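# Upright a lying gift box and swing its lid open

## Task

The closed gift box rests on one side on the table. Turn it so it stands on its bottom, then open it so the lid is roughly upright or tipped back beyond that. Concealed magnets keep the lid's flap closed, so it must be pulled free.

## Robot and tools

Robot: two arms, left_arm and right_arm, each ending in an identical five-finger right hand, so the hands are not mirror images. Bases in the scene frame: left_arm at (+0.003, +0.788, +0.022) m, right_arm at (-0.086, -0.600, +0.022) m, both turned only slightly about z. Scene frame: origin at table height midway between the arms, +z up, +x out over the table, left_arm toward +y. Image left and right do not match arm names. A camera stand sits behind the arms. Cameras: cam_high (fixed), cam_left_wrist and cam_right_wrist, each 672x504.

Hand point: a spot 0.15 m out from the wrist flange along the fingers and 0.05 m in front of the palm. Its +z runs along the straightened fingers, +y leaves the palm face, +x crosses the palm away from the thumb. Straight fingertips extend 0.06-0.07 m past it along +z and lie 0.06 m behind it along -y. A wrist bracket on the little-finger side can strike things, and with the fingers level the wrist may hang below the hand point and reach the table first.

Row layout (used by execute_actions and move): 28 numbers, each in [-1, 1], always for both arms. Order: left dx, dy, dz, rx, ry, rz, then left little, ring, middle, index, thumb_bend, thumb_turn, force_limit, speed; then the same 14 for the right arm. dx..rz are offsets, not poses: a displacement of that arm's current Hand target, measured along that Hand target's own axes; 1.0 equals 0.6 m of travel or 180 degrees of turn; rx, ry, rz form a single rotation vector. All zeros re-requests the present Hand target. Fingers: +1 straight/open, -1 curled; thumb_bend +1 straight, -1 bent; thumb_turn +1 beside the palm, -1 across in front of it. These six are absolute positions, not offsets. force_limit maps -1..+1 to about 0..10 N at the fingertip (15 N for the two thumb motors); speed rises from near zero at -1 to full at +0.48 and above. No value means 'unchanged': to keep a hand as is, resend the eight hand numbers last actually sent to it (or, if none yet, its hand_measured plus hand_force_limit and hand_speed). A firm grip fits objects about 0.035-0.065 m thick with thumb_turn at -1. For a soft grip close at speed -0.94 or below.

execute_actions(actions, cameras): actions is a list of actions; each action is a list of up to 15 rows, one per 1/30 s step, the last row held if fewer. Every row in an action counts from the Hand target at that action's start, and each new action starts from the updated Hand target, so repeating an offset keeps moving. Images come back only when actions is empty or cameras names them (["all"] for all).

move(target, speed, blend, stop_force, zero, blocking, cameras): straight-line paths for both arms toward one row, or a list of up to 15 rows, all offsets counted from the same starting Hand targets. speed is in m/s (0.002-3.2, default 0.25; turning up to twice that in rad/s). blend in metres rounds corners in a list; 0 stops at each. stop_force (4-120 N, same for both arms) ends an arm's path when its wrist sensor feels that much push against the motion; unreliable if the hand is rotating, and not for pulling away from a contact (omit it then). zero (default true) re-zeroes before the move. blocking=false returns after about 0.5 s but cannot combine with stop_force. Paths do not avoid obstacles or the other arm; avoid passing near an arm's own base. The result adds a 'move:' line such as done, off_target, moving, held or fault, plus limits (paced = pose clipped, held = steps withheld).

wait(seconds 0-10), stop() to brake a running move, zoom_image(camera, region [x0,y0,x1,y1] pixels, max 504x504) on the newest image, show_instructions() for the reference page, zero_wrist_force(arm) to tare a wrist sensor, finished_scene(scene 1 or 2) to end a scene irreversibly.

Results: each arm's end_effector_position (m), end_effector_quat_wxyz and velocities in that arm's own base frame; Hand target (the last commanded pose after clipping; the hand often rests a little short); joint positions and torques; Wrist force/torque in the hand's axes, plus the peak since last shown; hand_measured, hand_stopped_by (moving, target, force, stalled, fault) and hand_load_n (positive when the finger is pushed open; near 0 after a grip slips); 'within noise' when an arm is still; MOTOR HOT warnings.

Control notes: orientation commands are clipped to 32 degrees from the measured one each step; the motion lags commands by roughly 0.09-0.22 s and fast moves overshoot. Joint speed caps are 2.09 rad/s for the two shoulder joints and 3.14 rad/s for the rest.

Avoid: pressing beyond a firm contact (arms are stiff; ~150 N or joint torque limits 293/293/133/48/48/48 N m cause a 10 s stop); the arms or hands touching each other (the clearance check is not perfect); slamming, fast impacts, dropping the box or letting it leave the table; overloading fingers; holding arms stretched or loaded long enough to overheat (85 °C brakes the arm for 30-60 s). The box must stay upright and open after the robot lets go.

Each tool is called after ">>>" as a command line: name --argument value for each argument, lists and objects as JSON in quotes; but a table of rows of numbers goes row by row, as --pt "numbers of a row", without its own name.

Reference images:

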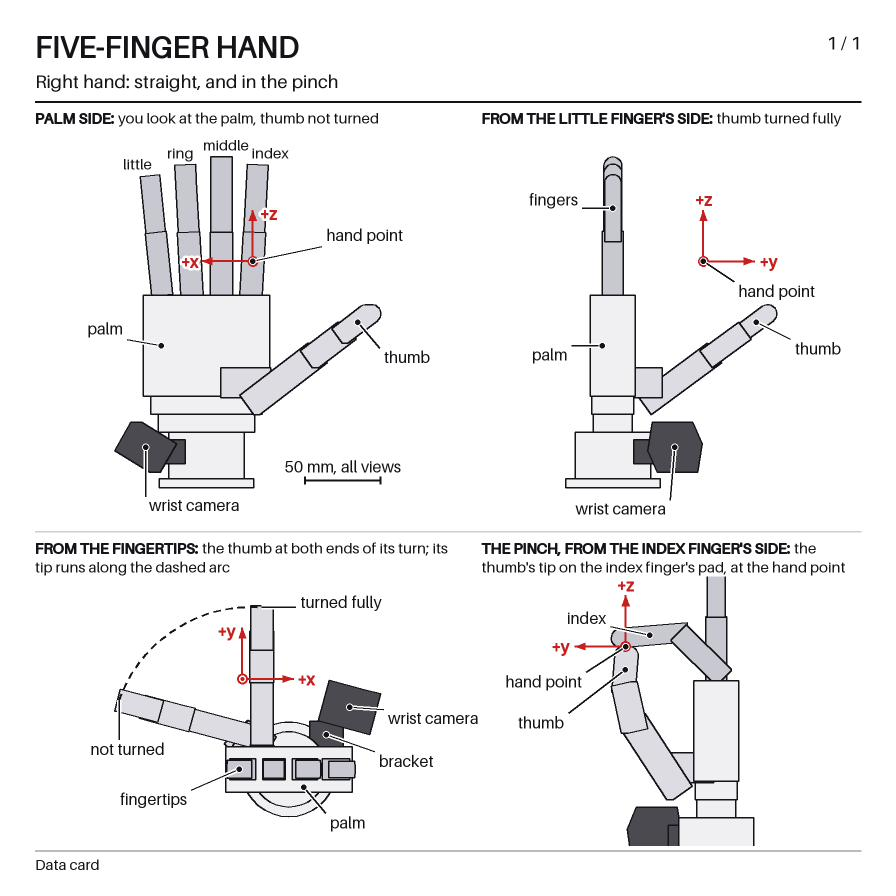

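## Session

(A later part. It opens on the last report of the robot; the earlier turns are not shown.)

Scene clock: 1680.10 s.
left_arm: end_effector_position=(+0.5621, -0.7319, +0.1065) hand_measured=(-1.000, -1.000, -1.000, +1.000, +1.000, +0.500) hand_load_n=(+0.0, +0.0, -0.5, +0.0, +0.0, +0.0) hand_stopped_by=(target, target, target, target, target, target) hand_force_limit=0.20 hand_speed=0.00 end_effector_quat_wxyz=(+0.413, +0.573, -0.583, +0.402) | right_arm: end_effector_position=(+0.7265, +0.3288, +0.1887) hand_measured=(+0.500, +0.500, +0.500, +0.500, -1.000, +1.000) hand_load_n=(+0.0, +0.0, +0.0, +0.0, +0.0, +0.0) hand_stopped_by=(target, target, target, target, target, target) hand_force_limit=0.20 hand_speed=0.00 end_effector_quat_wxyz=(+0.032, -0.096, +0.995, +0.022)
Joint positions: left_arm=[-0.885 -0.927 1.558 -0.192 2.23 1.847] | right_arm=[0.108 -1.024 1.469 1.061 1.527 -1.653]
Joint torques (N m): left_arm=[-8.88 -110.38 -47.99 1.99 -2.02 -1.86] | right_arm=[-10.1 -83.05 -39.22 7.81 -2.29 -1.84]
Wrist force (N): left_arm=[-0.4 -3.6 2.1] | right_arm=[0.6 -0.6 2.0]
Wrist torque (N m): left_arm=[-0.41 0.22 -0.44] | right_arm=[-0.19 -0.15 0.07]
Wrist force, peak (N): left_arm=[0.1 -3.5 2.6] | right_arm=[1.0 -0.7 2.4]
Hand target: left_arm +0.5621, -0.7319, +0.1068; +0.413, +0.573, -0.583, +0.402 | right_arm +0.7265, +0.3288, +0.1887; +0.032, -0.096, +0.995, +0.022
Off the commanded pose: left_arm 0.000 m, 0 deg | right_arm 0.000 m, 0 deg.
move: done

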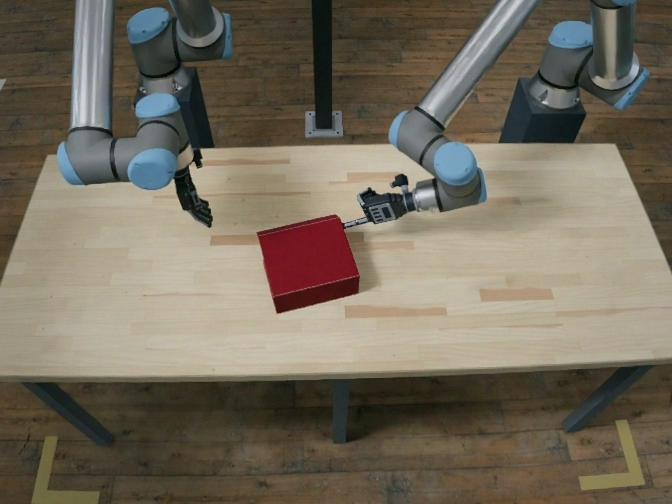

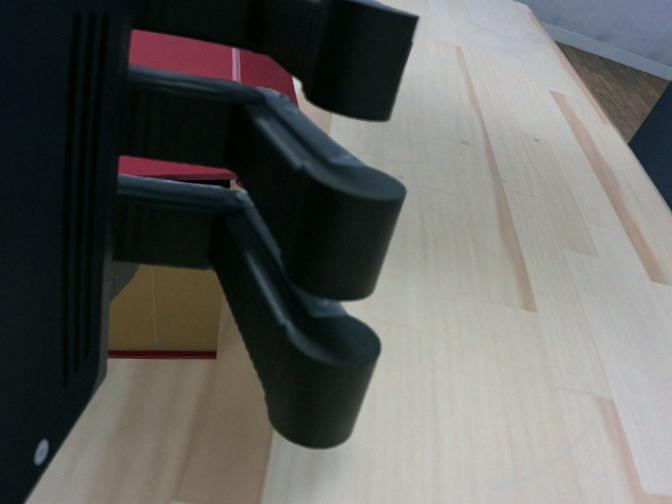

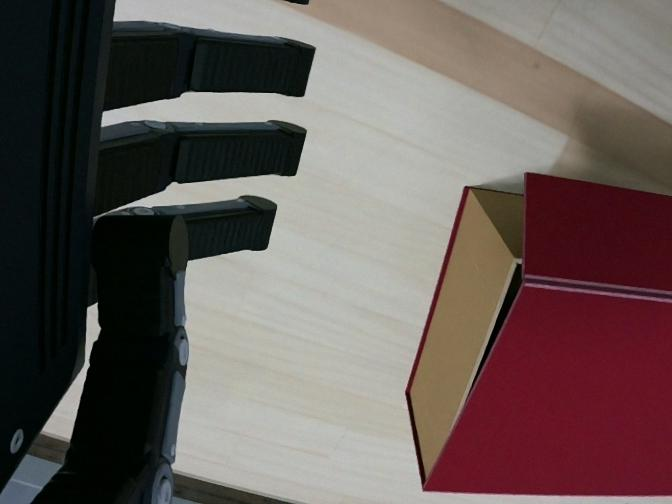

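>>> move --pt "0.047 0 -0.012 0 0 0 -1 -1 -1 1 1 0.5 0.2 0 0 0 0 0 0 0 0.5 0.5 0.5 0.5 -1 1 0.2 0" --pt "0.075 0 0.062 0 0 0 -1 -1 -1 1 1 0.5 0.2 0 0 0 0 0 0 0 0.5 0.5 0.5 0.5 -1 1 0.2 0" --pt "0.153 -0.067 0.033 0 0 0 -1 -1 -1 1 1 0.5 0.2 0 0 0 0 0 0 0 0.5 0.5 0.5 0.5 -1 1 0.2 0" --pt "0.217 -0.183 0.01 0 0 0 -1 -1 -1 1 1 0.5 0.2 0 0 0 0 0 0 0 0.5 0.5 0.5 0.5 -1 1 0.2 0" --speed 0.08 --cameras '["cam_high","cam_right_wrist","cam_left_wrist"]'

Scene clock: 1694.23 s.
left_arm: end_effector_position=(+0.6712, -0.7836, +0.2269) hand_measured=(-1.000, -1.000, -1.000, +1.000, +1.000, +0.500) hand_load_n=(+0.0, +0.0, +0.0, +0.0, +0.0, +0.0) hand_stopped_by=(target, target, target, target, target, target) hand_force_limit=0.20 hand_speed=0.00 end_effector_quat_wxyz=(+0.413, +0.573, -0.583, +0.402) | right_arm: end_effector_position=(+0.7265, +0.3288, +0.1887) hand_measured=(+0.500, +0.500, +0.500, +0.500, -1.000, +1.000) hand_load_n=(+0.0, +0.0, +0.0, +0.0, +0.0, +0.0) hand_stopped_by=(target, target, target, target, target, target) hand_force_limit=0.20 hand_speed=0.00 end_effector_quat_wxyz=(+0.032, -0.096, +0.995, +0.022)
Joint positions: left_arm=[-0.827 -0.837 1.162 0.135 2.282 1.88] | right_arm=[0.108 -1.024 1.469 1.061 1.527 -1.653]
Joint torques (N m): left_arm=[12.62 -88.13 -56.1 2.85 3.33 1.61] | right_arm=[-10.97 -81.99 -39.31 7.48 -2.26 -1.81]
Wrist force (N): left_arm=[-0.3 -3.4 1.7] | right_arm=[0.7 -0.5 1.8]
Wrist torque (N m): left_arm=[-0.47 0.20 -0.73] | right_arm=[-0.16 -0.15 0.09]
Wrist force, peak (N): left_arm=[-0.7 -4.1 2.5] | right_arm=[1.1 -0.7 2.5]
Hand target: left_arm +0.6713, -0.7836, +0.2270; +0.413, +0.573, -0.583, +0.402 | right_arm +0.7265, +0.3288, +0.1887; +0.032, -0.096, +0.995, +0.022
Off the commanded pose: left_arm 0.000 m, 0 deg | right_arm 0.000 m, 0 deg.
move: done

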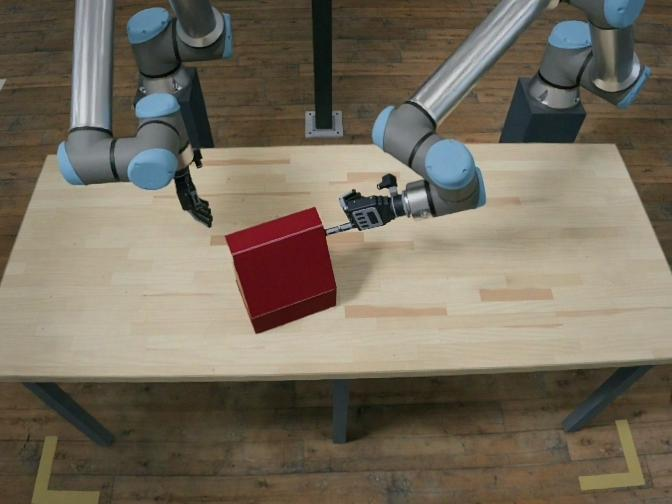

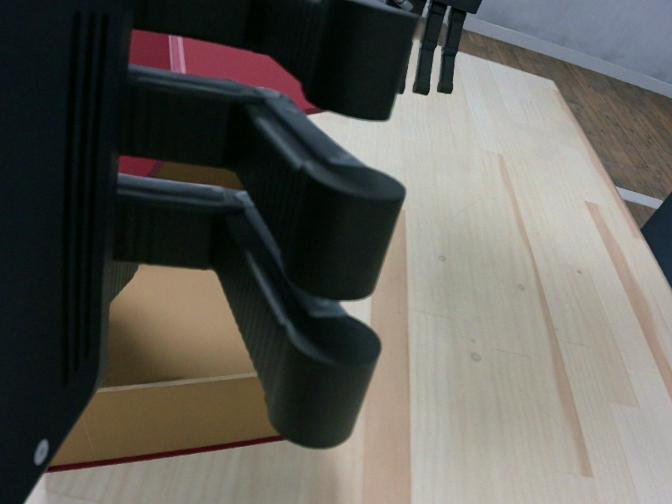

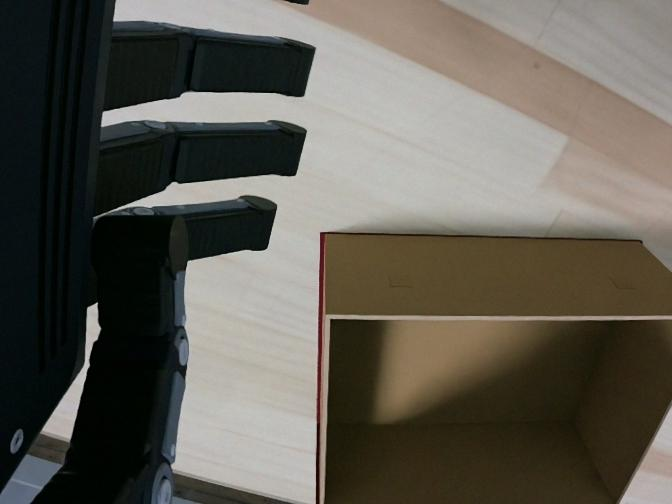

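>>> move --pt "0.04 -0.08 -0.015 0 0 0 -1 -1 -1 1 1 0.5 0.2 0 0 0 0 0 0 0 0.5 0.5 0.5 0.5 -1 1 0.2 0" --pt "0.04 -0.23 -0.015 0 0 0 -1 -1 -1 1 1 0.5 0.2 0 0 0 0 0 0 0 0.5 0.5 0.5 0.5 -1 1 0.2 0" --speed 0.06 --cameras '["cam_high","cam_right_wrist","cam_left_wrist"]'

Scene clock: 1702.83 s.
left_arm: end_effector_position=(+0.8093, -0.7861, +0.2521) hand_measured=(-1.000, -1.000, -1.000, +1.000, +1.000, +0.500) hand_load_n=(+0.0, +0.0, +0.0, +0.0, +0.0, +0.0) hand_stopped_by=(target, target, target, target, target, target) hand_force_limit=0.20 hand_speed=0.00 end_effector_quat_wxyz=(+0.413, +0.573, -0.583, +0.402) | right_arm: end_effector_position=(+0.7265, +0.3288, +0.1887) hand_measured=(+0.500, +0.500, +0.500, +0.500, -1.000, +1.000) hand_load_n=(+0.0, +0.0, +0.0, +0.0, +0.0, +0.0) hand_stopped_by=(target, target, target, target, target, target) hand_force_limit=0.20 hand_speed=0.00 end_effector_quat_wxyz=(+0.032, -0.096, +0.995, +0.022)
Joint positions: left_arm=[-0.728 -0.602 0.692 0.413 2.37 1.943] | right_arm=[0.108 -1.024 1.469 1.061 1.527 -1.653]
Joint torques (N m): left_arm=[13.48 -104.8 -56.95 3.28 3.49 1.77] | right_arm=[-10.35 -81.66 -38.34 7.35 -2.07 -1.58]
Wrist force (N): left_arm=[0.3 -3.1 2.2] | right_arm=[0.7 -0.7 2.0]
Wrist torque (N m): left_arm=[-0.37 0.30 -0.69] | right_arm=[-0.20 -0.16 0.07]
Wrist force, peak (N): left_arm=[0.3 -3.6 2.5] | right_arm=[1.3 -0.8 2.2]
Hand target: left_arm +0.8094, -0.7861, +0.2521; +0.413, +0.573, -0.583, +0.402 | right_arm +0.7265, +0.3288, +0.1887; +0.032, -0.096, +0.995, +0.022
Off the commanded pose: left_arm 0.000 m, 0 deg | right_arm 0.000 m, 0 deg.
move: done

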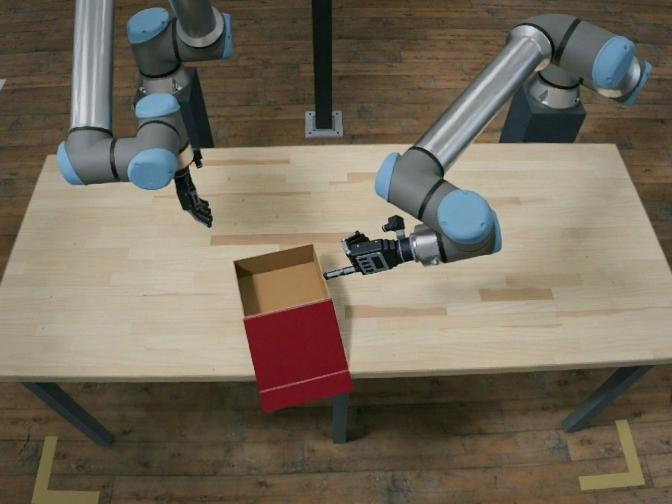

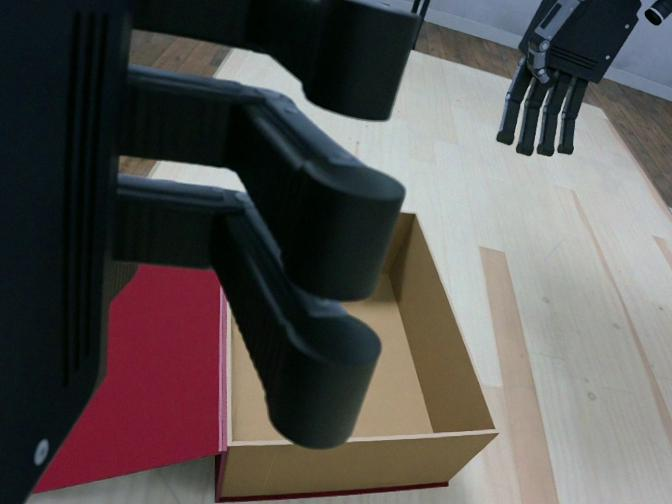

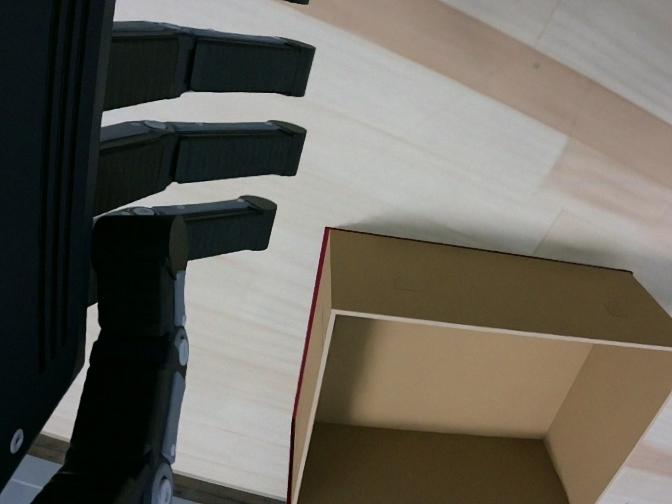

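>>> move --pt "0.06 0 -0.15 0 0 0 -1 -1 -1 1 1 0.5 0.2 0 0 0 0 0 0 0 0.5 0.5 0.5 0.5 -1 1 0.2 0" --cameras '["cam_high"]'

>>> finished_scene --scene 1

Scene clock: 1707.33 s.
left_arm: end_effector_position=(+0.8111, -0.7137, +0.3161) hand_measured=(-1.000, -1.000, -1.000, +1.000, +1.000, +0.500) hand_load_n=(+0.0, +0.0, +0.0, +0.0, +0.0, +0.0) hand_stopped_by=(target, target, target, target, target, target) hand_force_limit=0.20 hand_speed=0.00 end_effector_quat_wxyz=(+0.413, +0.573, -0.583, +0.402) | right_arm: end_effector_position=(+0.7265, +0.3288, +0.1887) hand_measured=(+0.500, +0.500, +0.500, +0.500, -1.000, +1.000) hand_load_n=(+0.0, +0.0, +0.0, +0.0, +0.0, +0.0) hand_stopped_by=(target, target, target, target, target, target) hand_force_limit=0.20 hand_speed=0.00 end_effector_quat_wxyz=(+0.032, -0.096, +0.995, +0.022)
Joint positions: left_arm=[-0.671 -0.692 0.752 0.474 2.419 1.984] | right_arm=[0.108 -1.024 1.469 1.061 1.527 -1.653]
Joint torques (N m): left_arm=[12.72 -135.61 -29.97 2.89 3.32 1.41] | right_arm=[-10.04 -82.75 -38.77 7.11 -2.1 -1.53]
Wrist force (N): left_arm=[0.0 -3.0 1.7] | right_arm=[0.8 -0.3 2.0]
Wrist torque (N m): left_arm=[-0.33 0.37 -0.67] | right_arm=[-0.15 -0.17 0.08]
Wrist force, peak (N): left_arm=[-0.2 -3.2 3.7] | right_arm=[0.6 -0.9 2.7]
Hand target: left_arm +0.8111, -0.7134, +0.3163; +0.413, +0.573, -0.583, +0.402 | right_arm +0.7265, +0.3288, +0.1887; +0.032, -0.096, +0.995, +0.022
Off the commanded pose: left_arm 0.000 m, 0 deg | right_arm 0.000 m, 0 deg.
move: done
Images, in order (width x height): cam_high 672x504.

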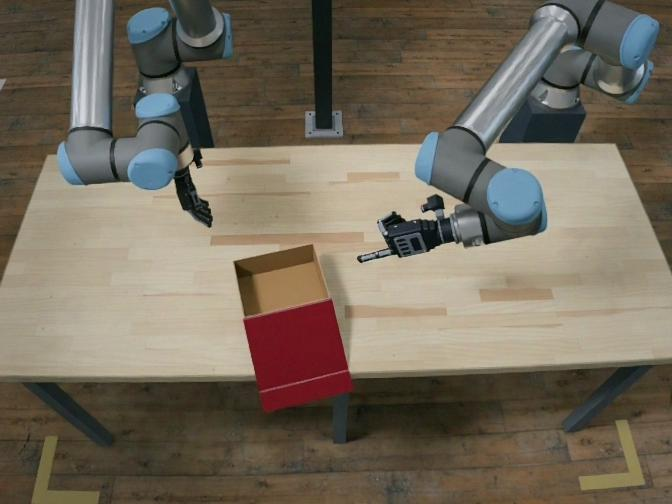

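The scene is finished: the task was done.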